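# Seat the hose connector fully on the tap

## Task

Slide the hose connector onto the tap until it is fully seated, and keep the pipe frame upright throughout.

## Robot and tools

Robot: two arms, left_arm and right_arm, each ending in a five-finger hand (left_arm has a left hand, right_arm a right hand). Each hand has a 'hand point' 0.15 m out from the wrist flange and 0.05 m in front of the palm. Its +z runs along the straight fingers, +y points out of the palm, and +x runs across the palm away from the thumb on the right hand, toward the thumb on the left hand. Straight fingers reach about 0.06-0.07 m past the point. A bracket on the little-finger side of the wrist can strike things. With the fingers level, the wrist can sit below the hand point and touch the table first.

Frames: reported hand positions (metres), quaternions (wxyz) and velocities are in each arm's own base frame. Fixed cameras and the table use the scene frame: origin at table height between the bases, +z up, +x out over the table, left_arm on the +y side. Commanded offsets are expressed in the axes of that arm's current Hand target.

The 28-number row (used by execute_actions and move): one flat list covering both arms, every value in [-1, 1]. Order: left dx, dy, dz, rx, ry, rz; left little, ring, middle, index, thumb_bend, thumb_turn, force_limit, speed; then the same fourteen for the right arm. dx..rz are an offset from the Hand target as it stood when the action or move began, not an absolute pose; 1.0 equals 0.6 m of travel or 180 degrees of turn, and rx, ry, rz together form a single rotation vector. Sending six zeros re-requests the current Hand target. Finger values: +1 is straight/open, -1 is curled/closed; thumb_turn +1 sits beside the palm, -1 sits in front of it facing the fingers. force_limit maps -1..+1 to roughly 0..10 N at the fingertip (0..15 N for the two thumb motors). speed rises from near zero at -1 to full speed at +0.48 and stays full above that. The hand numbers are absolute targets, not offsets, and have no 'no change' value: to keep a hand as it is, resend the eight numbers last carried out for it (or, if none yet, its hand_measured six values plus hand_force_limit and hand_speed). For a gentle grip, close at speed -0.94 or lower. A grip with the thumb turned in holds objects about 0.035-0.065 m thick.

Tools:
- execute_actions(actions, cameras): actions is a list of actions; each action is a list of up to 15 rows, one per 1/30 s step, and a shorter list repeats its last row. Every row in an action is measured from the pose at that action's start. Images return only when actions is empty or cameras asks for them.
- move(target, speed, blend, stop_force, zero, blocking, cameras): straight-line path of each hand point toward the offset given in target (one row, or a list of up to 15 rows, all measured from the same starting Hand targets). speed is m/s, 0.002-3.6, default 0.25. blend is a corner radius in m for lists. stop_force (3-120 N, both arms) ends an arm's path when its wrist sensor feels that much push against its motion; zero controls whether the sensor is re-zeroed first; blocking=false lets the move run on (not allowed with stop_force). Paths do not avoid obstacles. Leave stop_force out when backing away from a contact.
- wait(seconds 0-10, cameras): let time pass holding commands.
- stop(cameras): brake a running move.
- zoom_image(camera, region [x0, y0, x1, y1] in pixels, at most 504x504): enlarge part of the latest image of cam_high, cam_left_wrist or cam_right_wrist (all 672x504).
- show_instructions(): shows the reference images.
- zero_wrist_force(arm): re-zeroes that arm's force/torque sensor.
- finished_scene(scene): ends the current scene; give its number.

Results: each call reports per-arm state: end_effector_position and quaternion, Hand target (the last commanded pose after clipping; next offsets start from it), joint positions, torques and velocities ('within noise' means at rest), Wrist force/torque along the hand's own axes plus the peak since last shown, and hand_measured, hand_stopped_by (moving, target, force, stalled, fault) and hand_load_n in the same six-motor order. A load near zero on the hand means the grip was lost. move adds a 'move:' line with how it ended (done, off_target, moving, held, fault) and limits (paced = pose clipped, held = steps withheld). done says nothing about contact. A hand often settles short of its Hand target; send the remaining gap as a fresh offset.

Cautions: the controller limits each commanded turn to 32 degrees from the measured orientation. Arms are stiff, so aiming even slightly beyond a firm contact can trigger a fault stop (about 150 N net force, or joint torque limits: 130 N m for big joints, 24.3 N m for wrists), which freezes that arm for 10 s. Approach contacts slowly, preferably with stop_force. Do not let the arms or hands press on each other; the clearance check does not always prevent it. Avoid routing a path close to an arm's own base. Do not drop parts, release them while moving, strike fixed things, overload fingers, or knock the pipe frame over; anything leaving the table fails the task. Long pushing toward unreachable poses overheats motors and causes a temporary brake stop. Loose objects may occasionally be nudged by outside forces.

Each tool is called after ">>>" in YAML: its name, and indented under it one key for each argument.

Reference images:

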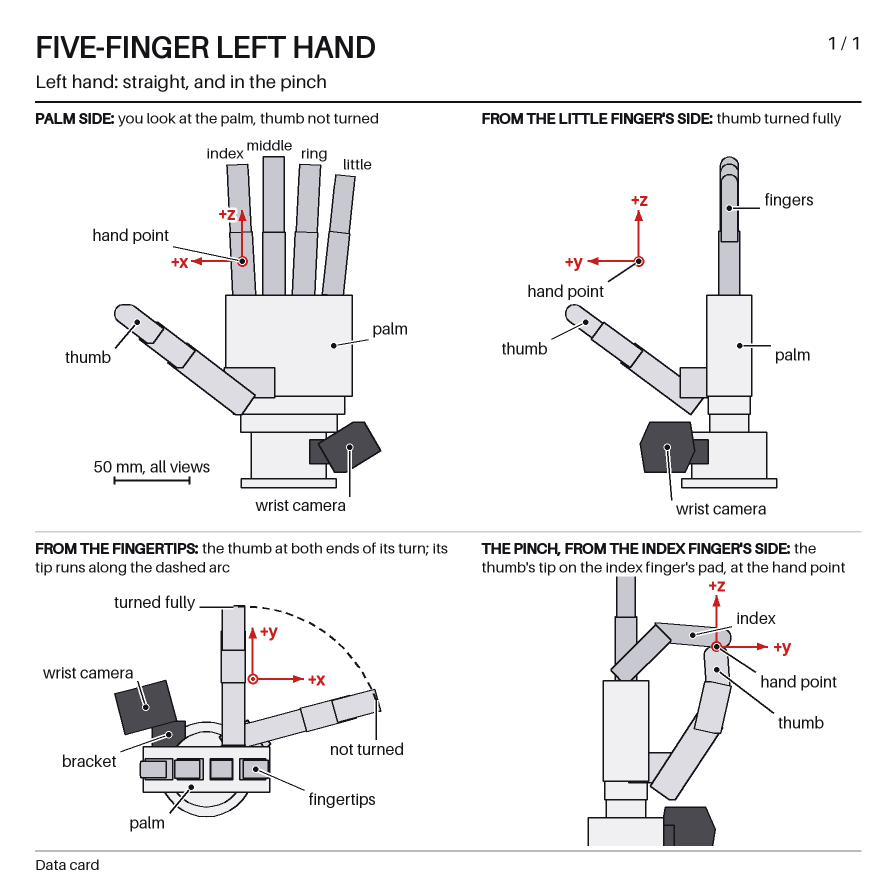

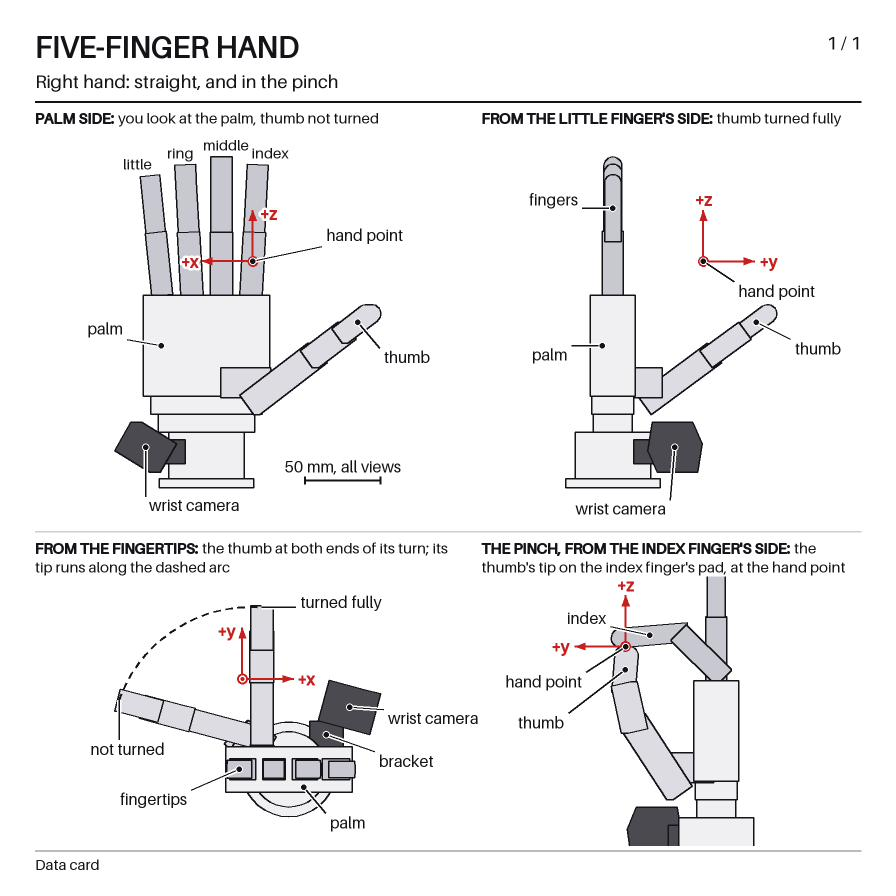

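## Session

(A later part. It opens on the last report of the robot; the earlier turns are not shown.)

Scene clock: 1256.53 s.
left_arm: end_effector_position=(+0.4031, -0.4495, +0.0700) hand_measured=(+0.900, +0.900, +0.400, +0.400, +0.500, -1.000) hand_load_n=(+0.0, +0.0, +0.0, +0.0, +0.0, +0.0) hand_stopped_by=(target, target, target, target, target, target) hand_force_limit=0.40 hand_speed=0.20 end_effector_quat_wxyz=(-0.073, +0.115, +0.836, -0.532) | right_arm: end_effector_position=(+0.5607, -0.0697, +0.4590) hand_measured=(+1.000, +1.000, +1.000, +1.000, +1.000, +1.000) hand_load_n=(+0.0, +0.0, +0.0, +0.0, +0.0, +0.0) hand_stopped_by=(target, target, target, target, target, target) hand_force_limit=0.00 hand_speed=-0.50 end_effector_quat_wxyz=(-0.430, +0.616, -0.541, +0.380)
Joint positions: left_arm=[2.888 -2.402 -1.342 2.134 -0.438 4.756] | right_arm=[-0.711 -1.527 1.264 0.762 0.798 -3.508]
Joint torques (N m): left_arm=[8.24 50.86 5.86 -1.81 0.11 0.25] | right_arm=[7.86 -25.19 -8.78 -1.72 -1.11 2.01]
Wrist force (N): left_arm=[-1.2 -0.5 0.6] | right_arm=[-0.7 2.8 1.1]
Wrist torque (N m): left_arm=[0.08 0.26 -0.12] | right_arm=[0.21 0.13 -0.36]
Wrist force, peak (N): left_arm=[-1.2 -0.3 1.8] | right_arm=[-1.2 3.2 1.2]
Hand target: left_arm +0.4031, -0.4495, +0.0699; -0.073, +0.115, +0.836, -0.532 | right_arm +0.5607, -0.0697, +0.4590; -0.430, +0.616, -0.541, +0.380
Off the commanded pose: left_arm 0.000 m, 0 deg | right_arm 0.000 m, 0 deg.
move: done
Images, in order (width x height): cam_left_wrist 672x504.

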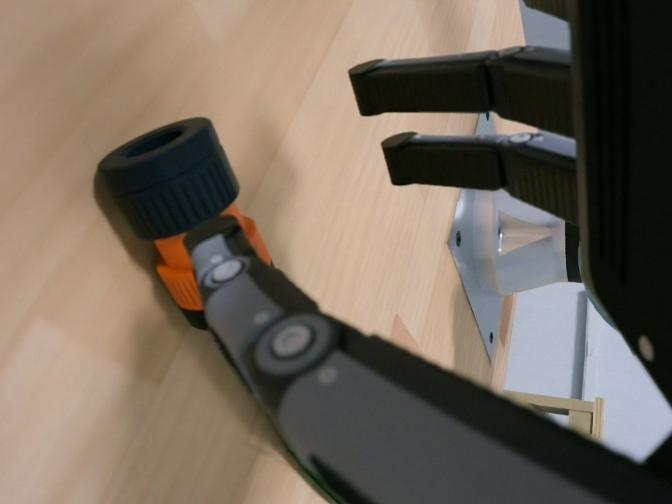

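>>> move:
  target: [0.001,0.0752,0.025,0,0,0,0.9,0.9,0.4,0.4,0.5,-1,0.4,0.2,0,0,0,0,0,0,1,1,1,1,1,1,0,-0.5]
  speed: 0.07
  stop_force: 8
  cameras: ["cam_left_wrist"]

>>> move:
  target: [0,0,0,0,0,0,0.9,0.9,-0.3,-0.3,-0.2,-1,-0.2,-0.85,0,0,0,0,0,0,1,1,1,1,1,1,0,-0.5]
  cameras: ["cam_left_wrist"]

Scene clock: 1267.43 s.
left_arm: end_effector_position=(+0.4041, -0.4440, +0.0227) hand_measured=(+0.900, +0.900, +0.400, +0.400, +0.500, -1.000) hand_load_n=(+0.0, +0.0, +0.0, +0.0, +0.0, +0.0) hand_stopped_by=(target, target, target, target, target, target) hand_force_limit=0.40 hand_speed=0.20 end_effector_quat_wxyz=(-0.073, +0.115, +0.836, -0.532) | right_arm: end_effector_position=(+0.5607, -0.0697, +0.4590) hand_measured=(+1.000, +1.000, +1.000, +1.000, +1.000, +1.000) hand_load_n=(+0.0, +0.0, +0.0, +0.0, +0.0, -0.5) hand_stopped_by=(target, target, target, target, target, target) hand_force_limit=0.00 hand_speed=-0.50 end_effector_quat_wxyz=(-0.430, +0.616, -0.541, +0.380)
Joint positions: left_arm=[2.898 -2.47 -1.361 2.2 -0.438 4.78] | right_arm=[-0.711 -1.527 1.264 0.762 0.798 -3.508]
Joint torques (N m): left_arm=[-8.42 54.86 21.39 -4.36 1.72 -2.3] | right_arm=[6.91 -25.21 -11.24 -1.73 -0.94 2.05]
Wrist force (N): left_arm=[-1.3 -0.4 0.3] | right_arm=[-0.8 2.9 1.1]
Wrist torque (N m): left_arm=[0.09 0.24 -0.10] | right_arm=[0.22 0.16 -0.36]
Wrist force, peak (N): left_arm=[-1.6 -0.3 0.5] | right_arm=[-0.8 3.1 1.2]
Hand target: left_arm +0.4041, -0.4440, +0.0227; -0.073, +0.115, +0.836, -0.532 | right_arm +0.5607, -0.0697, +0.4590; -0.430, +0.616, -0.541, +0.380
Off the commanded pose: left_arm 0.000 m, 0 deg | right_arm 0.000 m, 0 deg.
move: done
Images, in order (width x height): cam_left_wrist 672x504.

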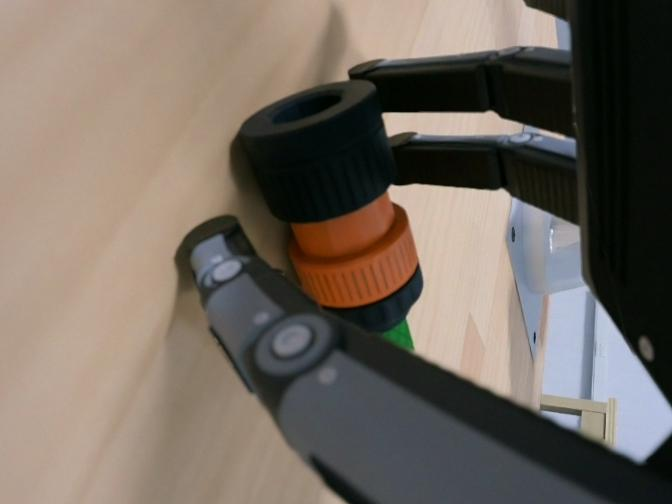

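Scene clock: 1268.43 s.
left_arm: end_effector_position=(+0.4041, -0.4440, +0.0227) hand_measured=(+0.900, +0.900, +0.098, +0.098, +0.350, -1.000) hand_load_n=(+0.0, +0.0, +6.0, +6.0, +7.0, -1.5) hand_stopped_by=(target, target, force, force, force, target) hand_force_limit=-0.20 hand_speed=-0.85 end_effector_quat_wxyz=(-0.073, +0.115, +0.836, -0.532) | right_arm: end_effector_position=(+0.5607, -0.0697, +0.4590) hand_measured=(+1.000, +1.000, +1.000, +1.000, +1.000, +1.000) hand_load_n=(+0.0, +0.0, +0.0, -0.5, +0.0, +0.0) hand_stopped_by=(target, target, target, target, target, target) hand_force_limit=0.00 hand_speed=-0.50 end_effector_quat_wxyz=(-0.430, +0.616, -0.541, +0.380)
Joint positions: left_arm=[2.898 -2.47 -1.361 2.2 -0.438 4.78] | right_arm=[-0.711 -1.527 1.264 0.762 0.798 -3.508]
Joint torques (N m): left_arm=[-8.7 50.64 20.64 -2.62 0.64 -1.9] | right_arm=[7.32 -26.2 -8.88 -1.83 -1.22 1.98]
Wrist force (N): left_arm=[-0.4 -6.2 -0.3] | right_arm=[-0.6 2.7 0.7]
Wrist torque (N m): left_arm=[0.00 0.23 0.00] | right_arm=[0.23 0.14 -0.36]
Wrist force, peak (N): left_arm=[-0.7 -6.6 0.2] | right_arm=[-0.9 3.1 1.0]
Hand target: left_arm +0.4041, -0.4440, +0.0227; -0.073, +0.115, +0.836, -0.532 | right_arm +0.5607, -0.0697, +0.4590; -0.430, +0.616, -0.541, +0.380
Off the commanded pose: left_arm 0.000 m, 0 deg | right_arm 0.000 m, 0 deg.
move: done
Images, in order (width x height): cam_left_wrist 672x504.

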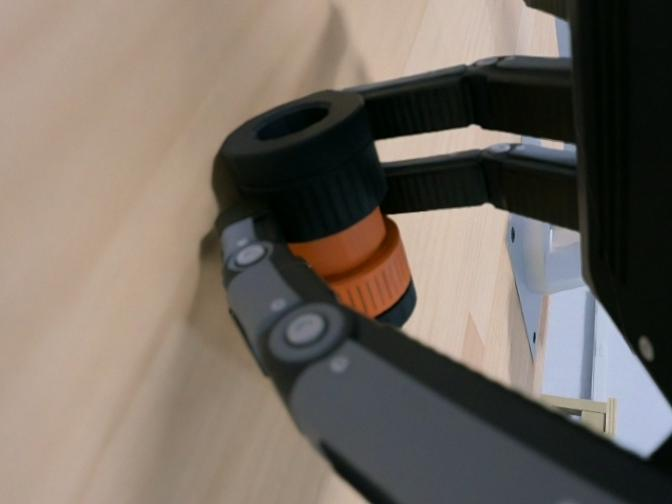

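>>> move:
  target:
    - [0,0,0,0,0,0,0.9,0.9,0.4,0.4,0.6,-1,0.4,-0.2,0,0,0,0,0,0,1,1,1,1,1,1,0,-0.5]
    - [0.013,-0.0092,0.0196,0,0,0,0.9,0.9,0.4,0.4,0.6,-1,0.4,-0.2,0,0,0,0,0,0,1,1,1,1,1,1,0,-0.5]
  speed: 0.05
  cameras: ["cam_left_wrist"]

>>> move:
  target: [0,0,0,0,0,0,0.9,0.9,-0.3,-0.3,-0.2,-1,-0.2,-0.85,0,0,0,0,0,0,1,1,1,1,1,1,0,-0.5]
  cameras: ["cam_left_wrist"]

Scene clock: 1289.93 s.
left_arm: end_effector_position=(+0.3929, -0.4545, +0.0228) hand_measured=(+0.900, +0.900, +0.400, +0.400, +0.600, -1.000) hand_load_n=(-0.5, +0.0, +0.0, +0.0, +0.5, +0.0) hand_stopped_by=(target, target, target, target, target, target) hand_force_limit=0.40 hand_speed=-0.20 end_effector_quat_wxyz=(-0.073, +0.115, +0.836, -0.532) end_effector_velocity=(+0.000, +0.001, +0.000) end_effector_angular_velocity=(-0.001, +0.001, -0.001) | right_arm: end_effector_position=(+0.5607, -0.0697, +0.4590) hand_measured=(+1.000, +1.000, +1.000, +1.000, +1.000, +1.000) hand_load_n=(+0.0, -0.5, +0.0, +0.0, +0.0, -0.5) hand_stopped_by=(target, target, target, target, target, target) hand_force_limit=0.00 hand_speed=-0.50 end_effector_quat_wxyz=(-0.430, +0.616, -0.541, +0.380)
Joint positions: left_arm=[2.874 -2.454 -1.379 2.253 -0.437 4.723] | right_arm=[-0.711 -1.527 1.264 0.762 0.798 -3.508]
Joint velocities: left_arm=[0.001 -0.001 0 -0.005 0.001 0.006] | right_arm=[within noise]
Joint torques (N m): left_arm=[10.59 40.31 21.08 -4.26 1.24 2.43] | right_arm=[7.08 -26.05 -9.24 -1.75 -1.22 1.92]
Wrist force (N): left_arm=[-1.3 -0.2 0.5] | right_arm=[-0.6 2.5 0.8]
Wrist torque (N m): left_arm=[0.11 0.26 -0.10] | right_arm=[0.18 0.13 -0.36]
Wrist force, peak (N): left_arm=[-0.4 -6.6 -0.4] | right_arm=[-0.6 3.3 1.0]
Hand target: left_arm +0.3931, -0.4544, +0.0227; -0.073, +0.115, +0.836, -0.532 | right_arm +0.5607, -0.0697, +0.4590; -0.430, +0.616, -0.541, +0.380
Off the commanded pose: left_arm 0.000 m, 0 deg | right_arm 0.000 m, 0 deg.
move: done
Images, in order (width x height): cam_left_wrist 672x504.

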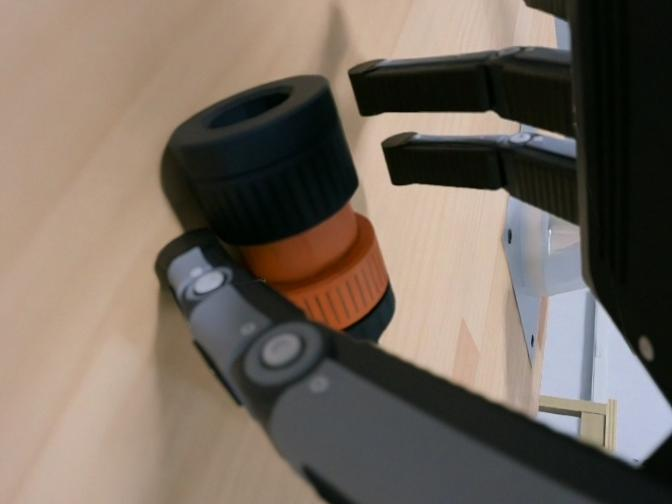

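Scene clock: 1291.07 s.
left_arm: end_effector_position=(+0.3931, -0.4544, +0.0227) hand_measured=(+0.900, +0.900, +0.054, +0.040, +0.414, -1.000) hand_load_n=(+0.0, -0.5, +4.0, +4.0, +6.0, +0.0) hand_stopped_by=(target, target, force, force, force, target) hand_force_limit=-0.20 hand_speed=-0.85 end_effector_quat_wxyz=(-0.073, +0.115, +0.836, -0.532) | right_arm: end_effector_position=(+0.5607, -0.0697, +0.4590) hand_measured=(+1.000, +1.000, +1.000, +1.000, +1.000, +1.000) hand_load_n=(+0.0, -0.5, +0.0, +0.0, +0.0, -0.5) hand_stopped_by=(target, target, target, target, target, target) hand_force_limit=0.00 hand_speed=-0.50 end_effector_quat_wxyz=(-0.430, +0.616, -0.541, +0.380)
Joint positions: left_arm=[2.874 -2.454 -1.379 2.252 -0.438 4.723] | right_arm=[-0.711 -1.527 1.264 0.762 0.798 -3.508]
Joint torques (N m): left_arm=[10.99 39.72 21.15 -4.22 0.87 2.17] | right_arm=[6.23 -24.87 -10.59 -1.74 -1.09 2.13]
Wrist force (N): left_arm=[-1.2 -0.1 0.5] | right_arm=[-0.7 2.4 1.0]
Wrist torque (N m): left_arm=[0.09 0.19 -0.10] | right_arm=[0.17 0.14 -0.37]
Wrist force, peak (N): left_arm=[-1.5 -0.2 0.4] | right_arm=[-0.9 3.0 1.0]
Hand target: left_arm +0.3931, -0.4544, +0.0227; -0.073, +0.115, +0.836, -0.532 | right_arm +0.5607, -0.0697, +0.4590; -0.430, +0.616, -0.541, +0.380
Off the commanded pose: left_arm 0.000 m, 0 deg | right_arm 0.000 m, 0 deg.
move: done
Images, in order (width x height): cam_left_wrist 672x504.

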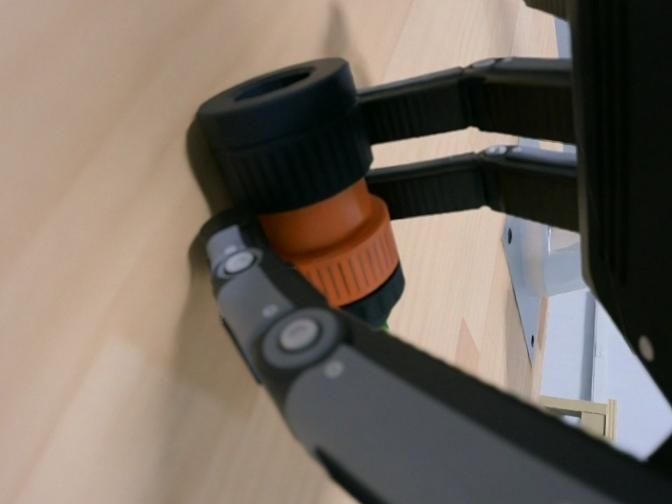

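>>> move:
  target: [0,0,0,0,0,0,0.9,0.9,-0.4,-0.4,-0.1,-1,0.3,-0.85,0,0,0,0,0,0,1,1,1,1,1,1,0,-0.5]

>>> move:
  target: [0,-0.181,-0.0845,0,0,0,0.9,0.9,-0.4,-0.4,-0.1,-1,0.3,-0.85,0,0,0,0,0,0,1,1,1,1,1,1,0,-0.5]
  speed: 0.08
  cameras: ["cam_left_wrist","cam_high"]

Scene clock: 1296.23 s.
left_arm: end_effector_position=(+0.3931, -0.4544, +0.0227) hand_measured=(+0.900, +0.900, +0.032, +0.016, +0.414, -1.000) hand_load_n=(+0.0, +0.0, +9.0, +7.0, +12.5, -0.5) hand_stopped_by=(target, target, force, force, force, target) hand_force_limit=0.30 hand_speed=-0.85 end_effector_quat_wxyz=(-0.073, +0.115, +0.836, -0.532) | right_arm: end_effector_position=(+0.5607, -0.0697, +0.4590) hand_measured=(+1.000, +1.000, +1.000, +1.000, +1.000, +1.000) hand_load_n=(-0.5, +0.0, +0.0, +0.0, +0.0, -0.5) hand_stopped_by=(target, target, target, target, target, target) hand_force_limit=0.00 hand_speed=-0.50 end_effector_quat_wxyz=(-0.430, +0.616, -0.541, +0.380)
Joint positions: left_arm=[2.874 -2.454 -1.379 2.252 -0.438 4.723] | right_arm=[-0.711 -1.527 1.264 0.762 0.798 -3.508]
Joint torques (N m): left_arm=[10.13 42.12 20.76 -3.35 1.03 2.26] | right_arm=[7.76 -25.03 -9.88 -1.67 -0.97 1.99]
Wrist force (N): left_arm=[-1.1 -2.7 -0.6] | right_arm=[-1.0 2.8 0.9]
Wrist torque (N m): left_arm=[0.05 0.18 -0.06] | right_arm=[0.23 0.19 -0.38]
Wrist force, peak (N): left_arm=[-0.9 -3.8 0.3] | right_arm=[-1.2 3.2 1.0]
Hand target: left_arm +0.3931, -0.4544, +0.0227; -0.073, +0.115, +0.836, -0.532 | right_arm +0.5607, -0.0697, +0.4590; -0.430, +0.616, -0.541, +0.380
Off the commanded pose: left_arm 0.000 m, 0 deg | right_arm 0.000 m, 0 deg.
move: done

Scene clock: 1298.07 s.
left_arm: end_effector_position=(+0.3930, -0.4545, +0.1426) hand_measured=(+0.900, +0.900, +0.030, +0.016, +0.412, -1.000) hand_load_n=(-0.5, +0.0, +0.0, +3.5, +3.5, -1.5) hand_stopped_by=(target, target, force, force, force, target) hand_force_limit=0.30 hand_speed=-0.85 end_effector_quat_wxyz=(-0.073, +0.115, +0.836, -0.532) | right_arm: end_effector_position=(+0.5607, -0.0697, +0.4590) hand_measured=(+1.000, +1.000, +1.000, +1.000, +1.000, +1.000) hand_load_n=(+0.0, +0.0, +0.0, +0.0, +0.0, -0.5) hand_stopped_by=(target, target, target, target, target, target) hand_force_limit=0.00 hand_speed=-0.50 end_effector_quat_wxyz=(-0.430, +0.616, -0.541, +0.380)
Joint positions: left_arm=[2.874 -2.295 -1.32 2.035 -0.438 4.723] | right_arm=[-0.711 -1.527 1.264 0.762 0.798 -3.508]
Joint torques (N m): left_arm=[-5.64 38.11 7.37 -0.66 1.34 2.13] | right_arm=[7.54 -25.3 -9.5 -1.89 -1.06 1.88]
Wrist force (N): left_arm=[-1.2 0.4 0.9] | right_arm=[-1.1 2.8 1.0]
Wrist torque (N m): left_arm=[0.14 0.27 -0.05] | right_arm=[0.21 0.21 -0.39]
Wrist force, peak (N): left_arm=[-1.1 -2.7 -0.5] | right_arm=[-1.0 3.0 1.2]
Hand target: left_arm +0.3930, -0.4545, +0.1426; -0.073, +0.115, +0.836, -0.532 | right_arm +0.5607, -0.0697, +0.4590; -0.430, +0.616, -0.541, +0.380
Off the commanded pose: left_arm 0.000 m, 0 deg | right_arm 0.000 m, 0 deg.
move: done
Images, in order (width x height): cam_high 672x504, cam_left_wrist 672x504.

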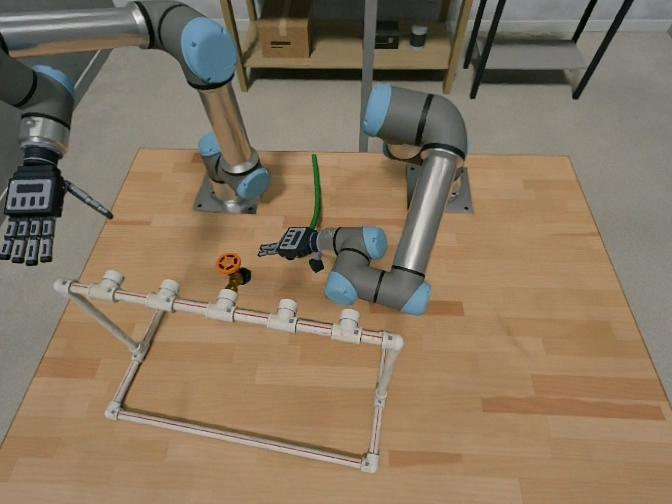

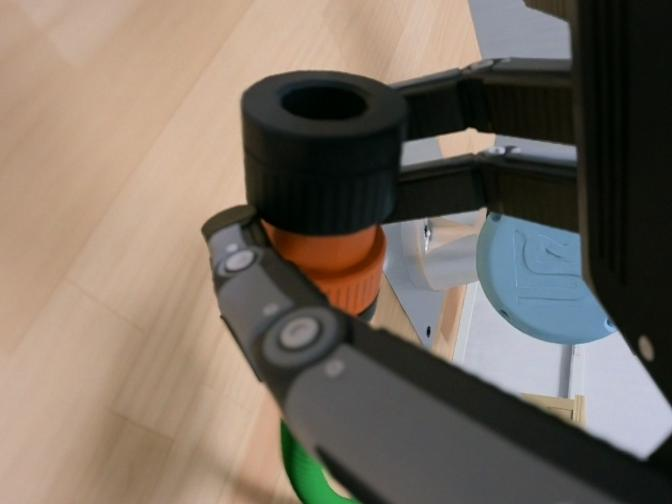

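>>> move:
  target: [-0.0083,0.1058,-0.1483,0,-0.2014,-0.094,0.9,0.9,-0.4,-0.4,-0.1,-1,0.3,-0.85,0,0,0,0,0,0,1,1,1,1,1,1,0,-0.5]
  speed: 0.12
  cameras: ["cam_left_wrist","cam_high"]

Scene clock: 1322.53 s.
left_arm: end_effector_position=(+0.4267, -0.3523, +0.1228) hand_measured=(+0.900, +0.900, +0.030, +0.016, +0.412, -1.000) hand_load_n=(+0.0, +0.0, +1.5, +0.0, +2.5, -0.5) hand_stopped_by=(target, target, force, force, force, target) hand_force_limit=0.30 hand_speed=-0.85 end_effector_quat_wxyz=(+0.114, -0.178, +0.825, -0.525) | right_arm: end_effector_position=(+0.5607, -0.0697, +0.4590) hand_measured=(+1.000, +1.000, +1.000, +1.000, +1.000, +1.000) hand_load_n=(+0.0, +0.0, +0.0, +0.0, +0.0, +0.0) hand_stopped_by=(target, target, target, target, target, target) hand_force_limit=0.00 hand_speed=-0.50 end_effector_quat_wxyz=(-0.430, +0.616, -0.541, +0.380)
Joint positions: left_arm=[3.08 -1.864 -1.859 2.939 -0.643 3.816] | right_arm=[-0.711 -1.527 1.264 0.762 0.798 -3.508]
Joint torques (N m): left_arm=[-10.65 24.61 23.02 -2.07 1.51 1.32] | right_arm=[7.35 -25.1 -9.36 -1.63 -1.08 2]
Wrist force (N): left_arm=[-1.5 0.4 0.6] | right_arm=[-0.7 2.8 1.4]
Wrist torque (N m): left_arm=[0.09 0.31 -0.11] | right_arm=[0.19 0.14 -0.36]
Wrist force, peak (N): left_arm=[-1.7 0.3 1.2] | right_arm=[-0.6 3.1 1.5]
Hand target: left_arm +0.4267, -0.3523, +0.1228; +0.114, -0.178, +0.825, -0.525 | right_arm +0.5607, -0.0697, +0.4590; -0.430, +0.616, -0.541, +0.380
Off the commanded pose: left_arm 0.000 m, 0 deg | right_arm 0.000 m, 0 deg.
move: done
Images, in order (width x height): cam_high 672x504, cam_left_wrist 672x504.

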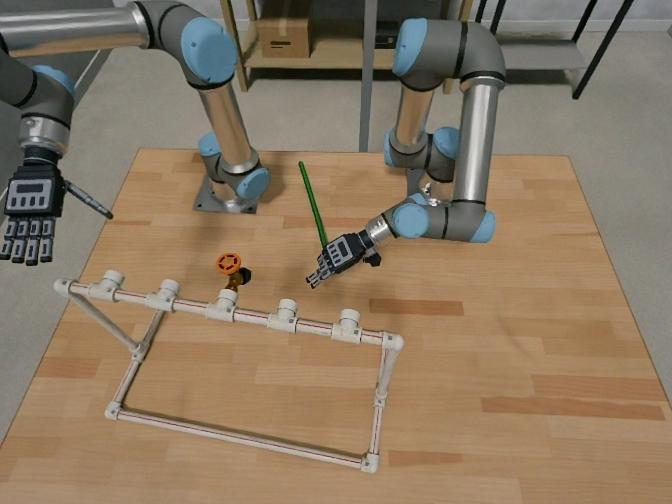

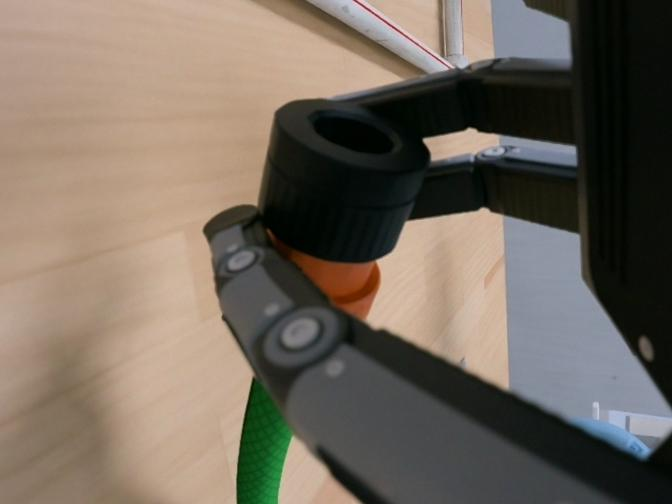

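>>> move:
  target: [0,0,0,0,0,0,0.9,0.9,-0.45,-0.45,-0.15,-1,0.3,-0.85,0,0,0,0,0,0,1,1,1,1,1,1,0,-0.5]

>>> move:
  target: [-0.075,0.1058,-0.128,0,-0.2014,-0.094,0.9,0.9,-0.45,-0.45,-0.15,-1,0.3,-0.85,0,0,0,0,0,0,1,1,1,1,1,1,0,-0.5]
  speed: 0.12
  cameras: ["cam_left_wrist","cam_high"]

Scene clock: 1329.10 s.
left_arm: end_effector_position=(+0.4267, -0.3523, +0.1228) hand_measured=(+0.900, +0.900, -0.022, -0.050, +0.400, -1.000) hand_load_n=(+0.0, +0.0, +5.0, +7.5, +13.5, -2.0) hand_stopped_by=(target, target, force, force, force, target) hand_force_limit=0.30 hand_speed=-0.85 end_effector_quat_wxyz=(+0.114, -0.178, +0.825, -0.525) | right_arm: end_effector_position=(+0.5607, -0.0697, +0.4590) hand_measured=(+1.000, +1.000, +1.000, +1.000, +1.000, +1.000) hand_load_n=(+0.0, +0.0, +0.0, +0.0, +0.0, -0.5) hand_stopped_by=(target, target, target, target, target, target) hand_force_limit=0.00 hand_speed=-0.50 end_effector_quat_wxyz=(-0.430, +0.616, -0.541, +0.380)
Joint positions: left_arm=[3.08 -1.864 -1.859 2.939 -0.643 3.816] | right_arm=[-0.711 -1.527 1.264 0.762 0.798 -3.508]
Joint torques (N m): left_arm=[-10.22 22.14 23.49 -0.06 0.57 -1.39] | right_arm=[7.25 -24.39 -10.38 -1.81 -1.08 1.71]
Wrist force (N): left_arm=[-1.2 0.6 0.7] | right_arm=[-0.7 3.1 1.1]
Wrist torque (N m): left_arm=[0.12 0.27 -0.11] | right_arm=[0.26 0.15 -0.35]
Wrist force, peak (N): left_arm=[-1.6 0.6 0.7] | right_arm=[-0.7 3.1 1.1]
Hand target: left_arm +0.4267, -0.3523, +0.1228; +0.114, -0.178, +0.825, -0.525 | right_arm +0.5607, -0.0697, +0.4590; -0.430, +0.616, -0.541, +0.380
Off the commanded pose: left_arm 0.000 m, 0 deg | right_arm 0.000 m, 0 deg.
move: done

Scene clock: 1332.43 s.
left_arm: end_effector_position=(+0.4278, -0.2459, +0.0978) hand_measured=(+0.900, +0.900, -0.022, -0.050, +0.400, -1.000) hand_load_n=(+0.0, +0.0, +5.5, +7.0, +13.5, -2.5) hand_stopped_by=(target, target, force, force, force, target) hand_force_limit=0.30 hand_speed=-0.85 end_effector_quat_wxyz=(+0.287, -0.449, +0.714, -0.454) | right_arm: end_effector_position=(+0.5607, -0.0697, +0.4590) hand_measured=(+1.000, +1.000, +1.000, +1.000, +1.000, +1.000) hand_load_n=(+0.0, +0.0, +0.0, +0.0, +0.0, -0.5) hand_stopped_by=(target, target, target, target, target, target) hand_force_limit=0.00 hand_speed=-0.50 end_effector_quat_wxyz=(-0.430, +0.616, -0.541, +0.380)
Joint positions: left_arm=[3.149 -1.559 -2.244 3.324 -1.162 3.346] | right_arm=[-0.711 -1.527 1.264 0.762 0.798 -3.508]
Joint torques (N m): left_arm=[-4.37 8.25 24.41 -1.73 0.04 1.95] | right_arm=[7.74 -25.32 -9.54 -1.81 -1.08 1.82]
Wrist force (N): left_arm=[-1.4 -0.2 0.6] | right_arm=[-1.0 2.6 0.6]
Wrist torque (N m): left_arm=[0.02 0.32 -0.11] | right_arm=[0.21 0.21 -0.40]
Wrist force, peak (N): left_arm=[-1.8 0.2 0.9] | right_arm=[-0.7 3.3 1.1]
Hand target: left_arm +0.4278, -0.2459, +0.0978; +0.287, -0.449, +0.714, -0.454 | right_arm +0.5607, -0.0697, +0.4590; -0.430, +0.616, -0.541, +0.380
Off the commanded pose: left_arm 0.000 m, 0 deg | right_arm 0.000 m, 0 deg.
move: done
Images, in order (width x height): cam_high 672x504, cam_left_wrist 672x504.

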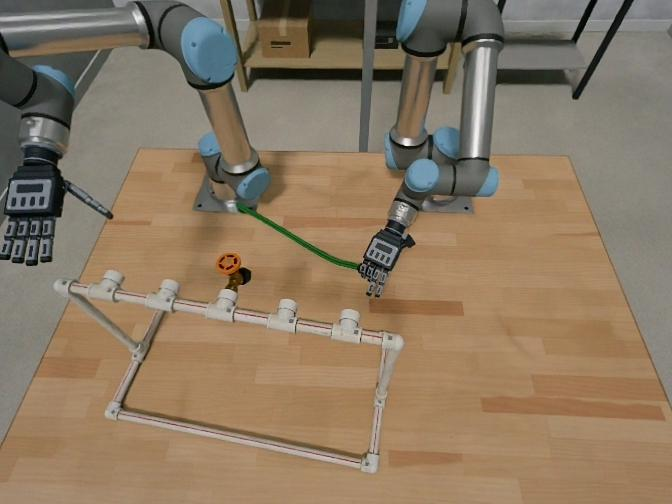

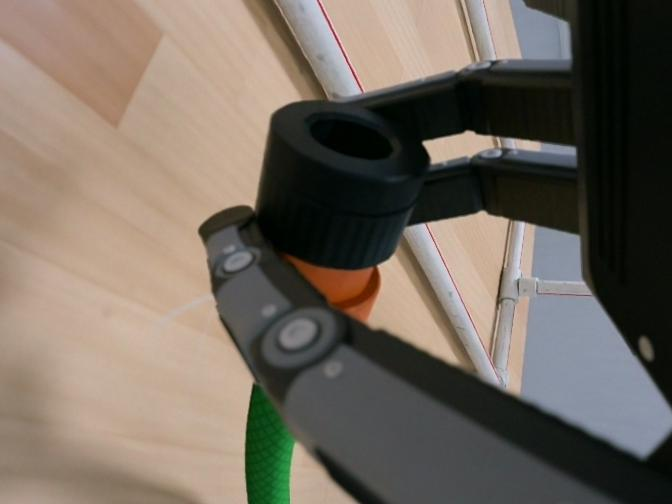

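>>> move:
  target: [-0.045,0.119,0.032,0,0,0,0.9,0.9,-0.45,-0.45,-0.15,-1,0.3,-0.85,0,0,0,0,0,0,1,1,1,1,1,1,0,-0.5]
  speed: 0.06
  stop_force: 8
  cameras: ["cam_left_wrist","cam_high"]

Scene clock: 1343.53 s.
left_arm: end_effector_position=(+0.4280, -0.2160, +0.0250) hand_measured=(+0.900, +0.900, -0.022, -0.050, +0.396, -1.000) hand_load_n=(+0.0, +0.0, +0.0, +0.0, +0.0, +0.0) hand_stopped_by=(target, target, force, force, force, target) hand_force_limit=0.30 hand_speed=-0.85 end_effector_quat_wxyz=(+0.287, -0.449, +0.714, -0.454) | right_arm: end_effector_position=(+0.5607, -0.0697, +0.4590) hand_measured=(+1.000, +1.000, +1.000, +1.000, +1.000, +1.000) hand_load_n=(+0.0, +0.0, +0.0, +0.0, +0.0, +0.0) hand_stopped_by=(target, target, target, target, target, target) hand_force_limit=0.00 hand_speed=-0.50 end_effector_quat_wxyz=(-0.430, +0.616, -0.541, +0.380)
Joint positions: left_arm=[3.268 -1.7 -2.359 3.552 -1.057 3.409] | right_arm=[-0.711 -1.527 1.264 0.762 0.798 -3.508]
Joint torques (N m): left_arm=[-10.09 21.35 20.55 1.28 -0.86 -2.23] | right_arm=[7.5 -25.4 -9.94 -1.85 -0.97 1.88]
Wrist force (N): left_arm=[-1.7 -0.4 0.8] | right_arm=[-0.6 2.6 1.1]
Wrist torque (N m): left_arm=[0.07 0.28 -0.10] | right_arm=[0.18 0.11 -0.36]
Wrist force, peak (N): left_arm=[-1.9 -0.4 0.7] | right_arm=[-0.6 3.2 1.1]
Hand target: left_arm +0.4280, -0.2160, +0.0250; +0.287, -0.449, +0.714, -0.454 | right_arm +0.5607, -0.0697, +0.4590; -0.430, +0.616, -0.541, +0.380
Off the commanded pose: left_arm 0.000 m, 0 deg | right_arm 0.000 m, 0 deg.
move: done
Images, in order (width x height): cam_high 672x504, cam_left_wrist 672x504.

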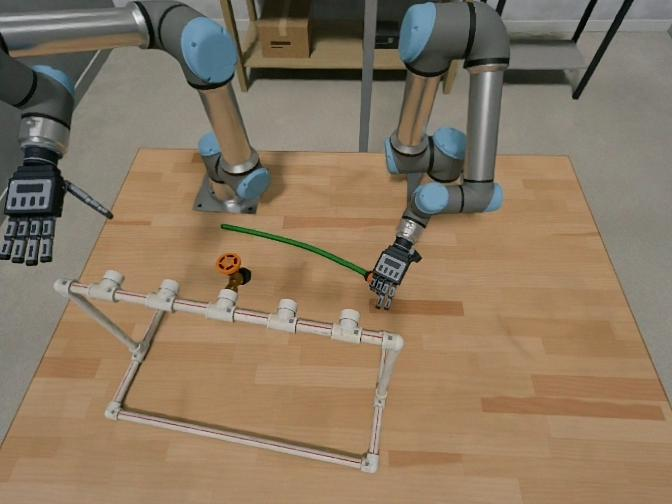

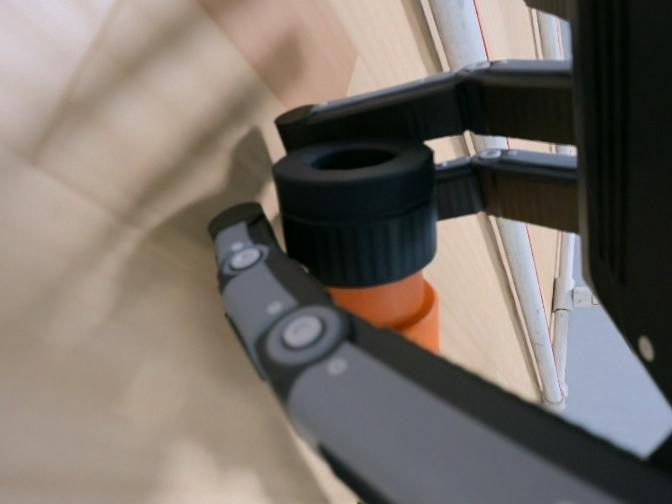

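>>> move:
  target:
    - [0,0,0,0,0,0,0.9,0.9,0.8,0.8,1,-1,0.4,-0.5,0,0,0,0,0,0,1,1,1,1,1,1,0,-0.5]
    - [0,-0.226,-0.105,0,0,0,0.9,0.9,0.8,0.8,1,-1,0.4,-0.5,0,0,0,0,0,0,1,1,1,1,1,1,0,-0.5]
  speed: 0.12
  cameras: ["cam_left_wrist","cam_high"]

Scene clock: 1350.90 s.
left_arm: end_effector_position=(+0.4281, -0.2162, +0.1745) hand_measured=(+0.900, +0.900, +0.800, +0.800, +1.000, -1.000) hand_load_n=(-0.5, +0.0, +0.0, +0.0, +0.0, -0.5) hand_stopped_by=(target, target, target, target, target, target) hand_force_limit=0.40 hand_speed=-0.50 end_effector_quat_wxyz=(+0.287, -0.449, +0.714, -0.454) | right_arm: end_effector_position=(+0.5607, -0.0697, +0.4590) hand_measured=(+1.000, +1.000, +1.000, +1.000, +1.000, +1.000) hand_load_n=(+0.0, +0.0, +0.0, +0.0, +0.0, +0.0) hand_stopped_by=(target, target, target, target, target, target) hand_force_limit=0.00 hand_speed=-0.50 end_effector_quat_wxyz=(-0.430, +0.616, -0.541, +0.380)
Joint positions: left_arm=[3.267 -1.419 -2.145 3.057 -1.058 3.408] | right_arm=[-0.711 -1.527 1.264 0.762 0.798 -3.508]
Joint torques (N m): left_arm=[10.91 12.06 16.57 -1.24 1.09 2.32] | right_arm=[6.54 -24.95 -8.99 -1.79 -1.03 1.79]
Wrist force (N): left_arm=[-1.5 -0.3 0.1] | right_arm=[-0.9 3.0 1.1]
Wrist torque (N m): left_arm=[0.15 0.27 -0.06] | right_arm=[0.24 0.17 -0.37]
Wrist force, peak (N): left_arm=[-0.3 -23.8 1.4] | right_arm=[-1.2 2.9 1.3]
Hand target: left_arm +0.4281, -0.2162, +0.1745; +0.287, -0.449, +0.714, -0.454 | right_arm +0.5607, -0.0697, +0.4590; -0.430, +0.616, -0.541, +0.380
Off the commanded pose: left_arm 0.000 m, 0 deg | right_arm 0.000 m, 0 deg.
move: done
Images, in order (width x height): cam_high 672x504, cam_left_wrist 672x504.

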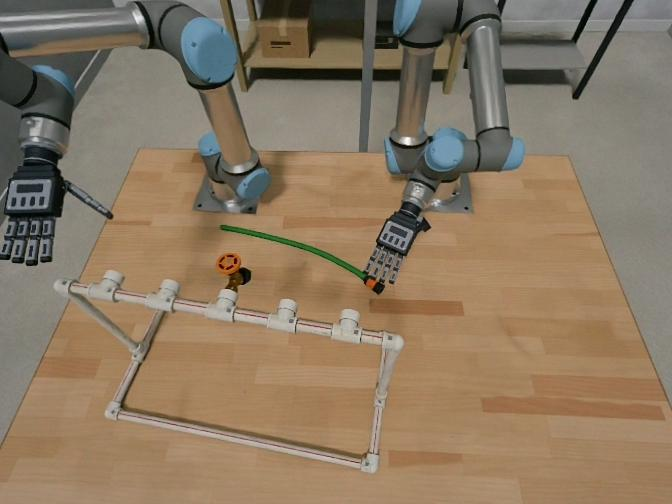

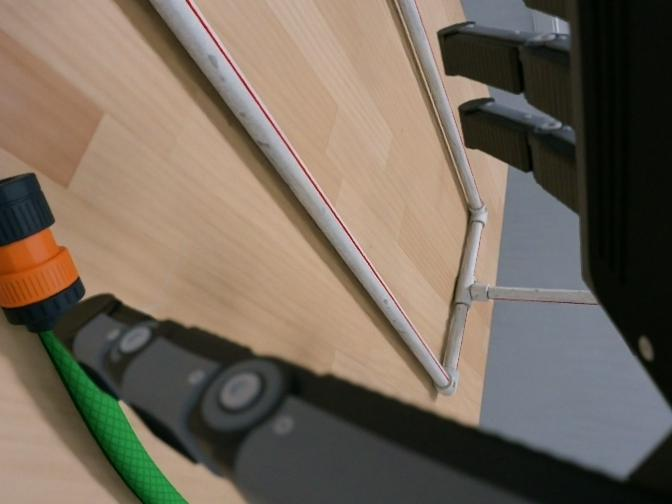

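>>> zoom_image:
  camera: "cam_high"
  region: [200, 210, 400, 360]

Scaled by 2.520 from the camera's 672x504 image, which has a finer 960x720 frame.

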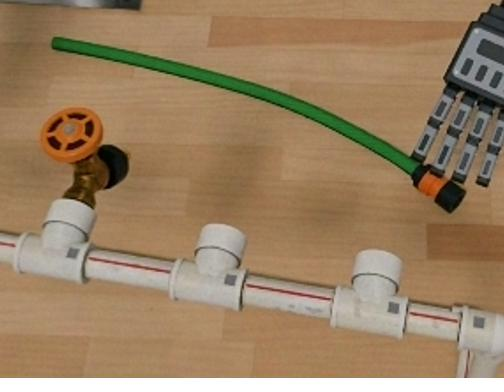

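>>> move:
  target: [-0.890,-0.245,-0.6,0.027,-0.0938,-0.0391,1,1,1,1,1,1,0,-0.3,-0.647,0.233,-0.115,-0.0134,0.104,0.0437,0.4,0.4,0.4,0.4,0.5,-1,0.4,0.2]
  speed: 0.3
  cameras: ["cam_high"]

Scene clock: 1415.57 s.
left_arm: end_effector_position=(+0.4204, +0.3792, +0.4604) hand_measured=(+1.000, +1.000, +1.000, +1.000, +1.000, +1.000) hand_load_n=(+0.0, +0.0, +0.0, -0.5, +0.0, +0.0) hand_stopped_by=(target, target, target, target, target, target) hand_force_limit=0.00 hand_speed=-0.30 end_effector_quat_wxyz=(+0.379, -0.541, +0.615, -0.430) | right_arm: end_effector_position=(+0.3995, +0.3006, +0.3502) hand_measured=(+0.400, +0.400, +0.400, +0.400, +0.500, -1.000) hand_load_n=(+0.0, +0.0, +0.0, +0.0, +0.0, +0.0) hand_stopped_by=(target, target, target, target, target, target) hand_force_limit=0.40 hand_speed=0.20 end_effector_quat_wxyz=(+0.348, -0.516, +0.652, -0.433)
Joint positions: left_arm=[4.539 -2.007 -0.962 1.522 -0.354 4.58] | right_arm=[0.661 -1.556 1.563 0.573 2.367 -2.697]
Joint torques (N m): left_arm=[6.52 27.99 25.42 -2.21 2.46 0.11] | right_arm=[6.72 -19.53 -9.38 -1.28 2.23 1.2]
Wrist force (N): left_arm=[-1.7 0.1 -0.1] | right_arm=[-0.6 2.8 1.2]
Wrist torque (N m): left_arm=[0.19 0.29 -0.12] | right_arm=[0.24 0.11 -0.33]
Wrist force, peak (N): left_arm=[-3.4 -0.4 -0.8] | right_arm=[-2.1 3.5 0.3]
Hand target: left_arm +0.4204, +0.3793, +0.4604; +0.379, -0.541, +0.615, -0.430 | right_arm +0.3995, +0.3006, +0.3502; +0.348, -0.516, +0.652, -0.433
Off the commanded pose: left_arm 0.000 m, 0 deg | right_arm 0.000 m, 0 deg.
move: done
Images, in order (width x height): cam_high 672x504.

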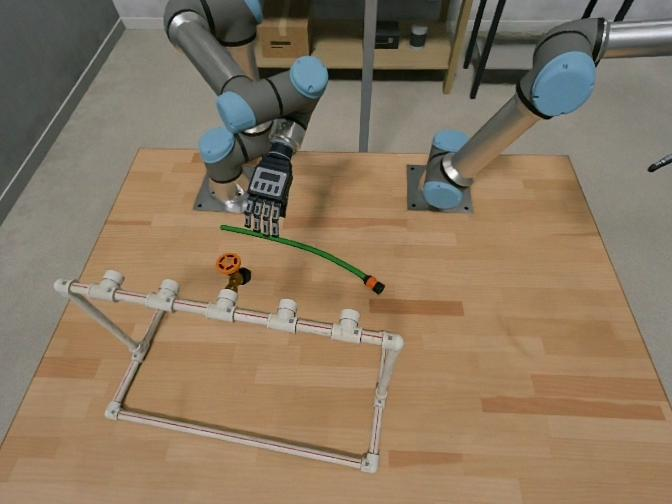

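>>> move:
  target: [0,0,0,0,0,0,1,1,1,1,1,1,0,-0.3,-0.391,0.303,-0.113,-0.0131,0.104,0.0436,0.4,0.4,0.4,0.4,0.5,-1,0.4,0.2]
  speed: 0.25
  cameras: ["cam_high","cam_right_wrist"]

Scene clock: 1429.93 s.
left_arm: end_effector_position=(+0.4204, +0.3793, +0.4604) hand_measured=(+1.000, +1.000, +1.000, +1.000, +1.000, +1.000) hand_load_n=(+0.0, -0.5, +0.0, +0.0, +0.0, +0.0) hand_stopped_by=(target, target, target, target, target, target) hand_force_limit=0.00 hand_speed=-0.30 end_effector_quat_wxyz=(+0.379, -0.541, +0.615, -0.430) | right_arm: end_effector_position=(+0.3459, +0.4810, +0.2521) hand_measured=(+0.400, +0.400, +0.400, +0.400, +0.500, -1.000) hand_load_n=(+0.0, +0.0, +0.0, +0.0, +0.0, +0.0) hand_stopped_by=(target, target, target, target, target, target) hand_force_limit=0.40 hand_speed=0.20 end_effector_quat_wxyz=(+0.292, -0.442, +0.713, -0.460)
Joint positions: left_arm=[4.539 -2.007 -0.961 1.522 -0.353 4.58] | right_arm=[1.064 -0.913 1.112 1.245 2.719 -1.698]
Joint torques (N m): left_arm=[7.86 29.07 25.62 -4.12 2.39 -1.97] | right_arm=[-5.51 -39.07 -11.19 0.33 -0.03 -2.8]
Wrist force (N): left_arm=[-1.6 0.2 -0.1] | right_arm=[-0.8 2.6 0.7]
Wrist torque (N m): left_arm=[0.20 0.28 -0.12] | right_arm=[0.22 0.18 -0.35]
Wrist force, peak (N): left_arm=[-1.9 0.2 -0.1] | right_arm=[-7.4 14.7 -1.2]
Hand target: left_arm +0.4204, +0.3793, +0.4604; +0.379, -0.541, +0.615, -0.430 | right_arm +0.3459, +0.4810, +0.2519; +0.292, -0.442, +0.713, -0.460 (not the last commanded pose)
Off the commanded pose: left_arm 0.000 m, 0 deg | right_arm 0.092 m, 7 deg.
move: held (right_arm; a check stopped the path); limits=held
pose unreachable (right arm): on one or more control steps of this call, first in action 0 (counted from 0), this arm could not follow its commanded pose, so it was not sent that pose on those steps. It may still have moved: this result reports where it is.
cause: moving toward the commanded pose would bring two parts of the arm too close to each other (joints 4 (wrist 1) to 6 (wrist 3) lie between them).
Images, in order (width x height): cam_high 672x504, cam_right_wrist 672x504.

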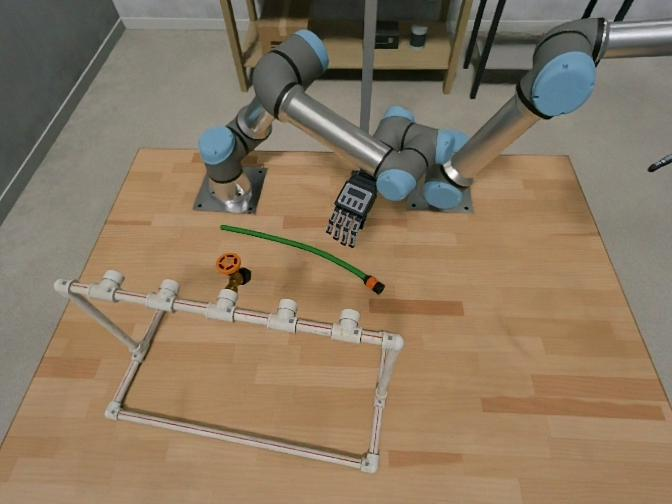

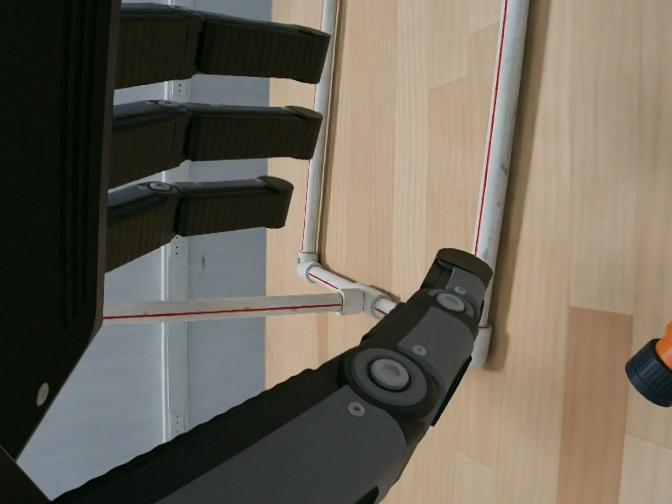

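>>> move:
  target:
    - [0.498,0.0772,0.0782,-0.0135,0.0688,0.0287,0.9,0.9,0.4,0.4,0.6,-1,0.4,0.2,0.333,-0.3055,0.0718,0.0083,-0.0682,-0.0293,0.4,0.4,0.4,0.4,0.5,-1,0.4,0.2]
    - [0.9707,0.3767,0.1807,-0.0271,0.1376,0.0575,0.9,0.9,0.4,0.4,0.6,-1,0.4,0.2,0.709,-0.579,0.4358,0.0208,-0.1705,-0.0732,0.4,0.4,0.4,0.4,0.5,-1,0.4,0.2]
  speed: 0.25
  blend: 0.03
  cameras: ["cam_high","cam_left_wrist"]

Scene clock: 1515.10 s.
left_arm: end_effector_position=(+0.3704, -0.2013, +0.2107) hand_measured=(+0.900, +0.900, +0.400, +0.400, +0.600, -1.000) hand_load_n=(+0.0, +0.0, +0.0, +0.0, +0.0, +0.0) hand_stopped_by=(target, target, target, target, target, target) hand_force_limit=0.40 hand_speed=0.20 end_effector_quat_wxyz=(+0.252, -0.395, +0.746, -0.474) | right_arm: end_effector_position=(+0.4996, -0.0699, +0.4587) hand_measured=(+0.400, +0.400, +0.400, +0.400, +0.500, -1.000) hand_load_n=(+0.0, +0.0, +0.0, +0.0, +0.0, +0.0) hand_stopped_by=(target, target, target, target, target, target) hand_force_limit=0.40 hand_speed=0.20 end_effector_quat_wxyz=(-0.430, +0.616, -0.541, +0.380)
Joint positions: left_arm=[3.482 -1.274 -2.177 2.783 -0.754 3.665] | right_arm=[-0.846 -1.658 1.404 0.83 0.682 -3.611]
Joint torques (N m): left_arm=[-7.28 11.22 12.47 1.26 0.05 -1.66] | right_arm=[-8 -5.51 -24.66 -0.8 -2.41 -0.71]
Wrist force (N): left_arm=[-1.8 0.2 0.3] | right_arm=[-0.7 2.7 1.1]
Wrist torque (N m): left_arm=[0.21 0.32 -0.17] | right_arm=[0.21 0.13 -0.42]
Wrist force, peak (N): left_arm=[-3.4 0.2 -0.5] | right_arm=[-2.4 4.7 1.1]
Hand target: left_arm +0.3704, -0.2014, +0.2106; +0.252, -0.395, +0.746, -0.474 | right_arm +0.4997, -0.0700, +0.4587; -0.430, +0.616, -0.541, +0.380
Off the commanded pose: left_arm 0.000 m, 0 deg | right_arm 0.000 m, 0 deg.
move: done
Images, in order (width x height): cam_high 672x504, cam_left_wrist 672x504.

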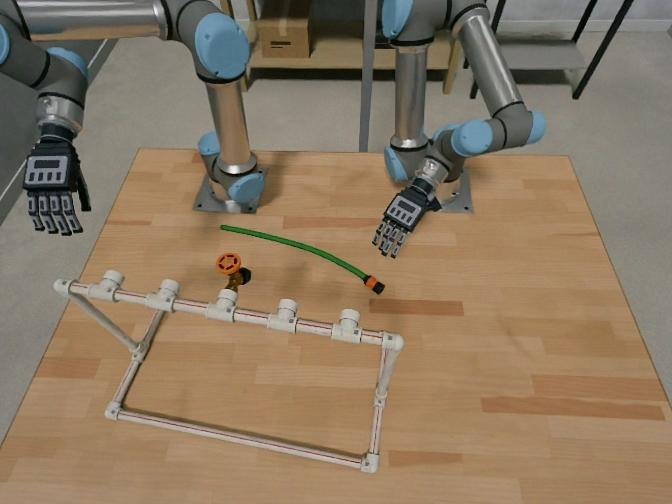

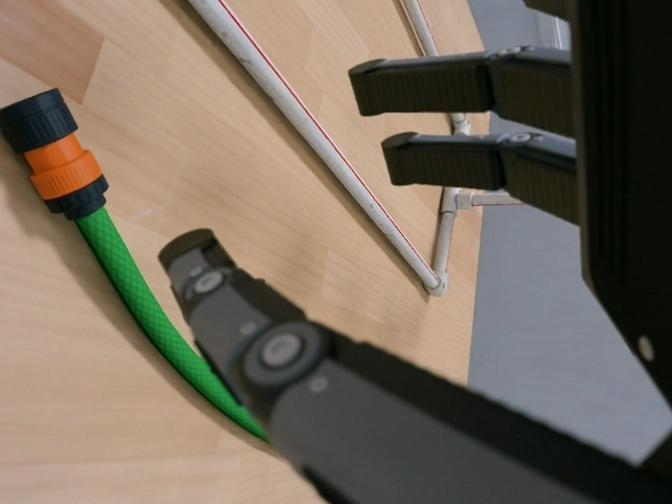

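>>> move:
  target: [-0.001,0.1555,0.142,0,0,0,0.9,0.9,0.4,0.4,0.6,-1,0.4,0.2,0,0,0,0,0,0,0.4,0.4,0.4,0.4,0.5,-1,0.4,0.2]
  speed: 0.15
  cameras: ["cam_left_wrist"]

Scene clock: 1530.37 s.
left_arm: end_effector_position=(+0.4019, -0.2219, +0.0900) hand_measured=(+0.900, +0.900, +0.400, +0.400, +0.600, -1.000) hand_load_n=(+0.0, +0.0, +0.0, +0.0, -0.5, +0.0) hand_stopped_by=(target, target, target, target, target, target) hand_force_limit=0.40 hand_speed=0.20 end_effector_quat_wxyz=(+0.252, -0.395, +0.746, -0.474) | right_arm: end_effector_position=(+0.4997, -0.0700, +0.4587) hand_measured=(+0.400, +0.400, +0.400, +0.400, +0.500, -1.000) hand_load_n=(+0.0, -0.5, +0.0, +0.0, +0.0, +0.0) hand_stopped_by=(target, target, target, target, target, target) hand_force_limit=0.40 hand_speed=0.20 end_effector_quat_wxyz=(-0.430, +0.616, -0.541, +0.380)
Joint positions: left_arm=[3.346 -1.54 -2.305 3.254 -0.864 3.554] | right_arm=[-0.846 -1.658 1.403 0.83 0.682 -3.611]
Joint torques (N m): left_arm=[10.52 7.78 23.02 1.13 1.62 2.24] | right_arm=[-5.41 -3.87 -28.17 1.91 -2.29 -2.94]
Wrist force (N): left_arm=[-2.1 0.4 -0.1] | right_arm=[-0.8 2.8 1.3]
Wrist torque (N m): left_arm=[0.25 0.35 -0.11] | right_arm=[0.20 0.15 -0.42]
Wrist force, peak (N): left_arm=[-1.9 1.6 1.0] | right_arm=[-1.0 3.0 0.7]
Hand target: left_arm +0.4020, -0.2219, +0.0900; +0.252, -0.395, +0.746, -0.474 | right_arm +0.4997, -0.0700, +0.4587; -0.430, +0.616, -0.541, +0.380
Off the commanded pose: left_arm 0.000 m, 0 deg | right_arm 0.000 m, 0 deg.
move: done
Images, in order (width x height): cam_left_wrist 672x504.

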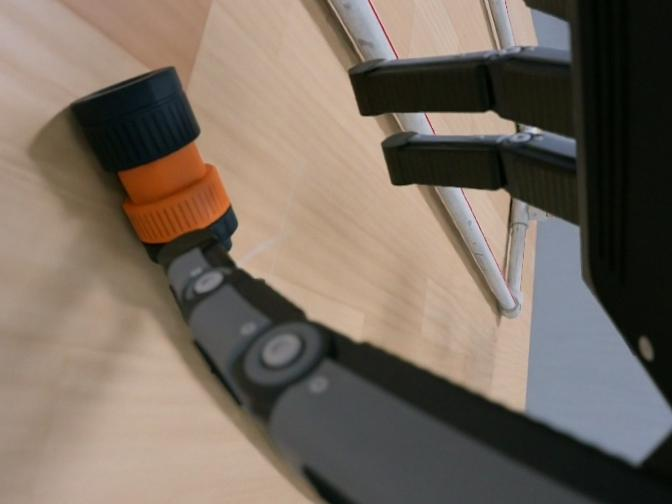

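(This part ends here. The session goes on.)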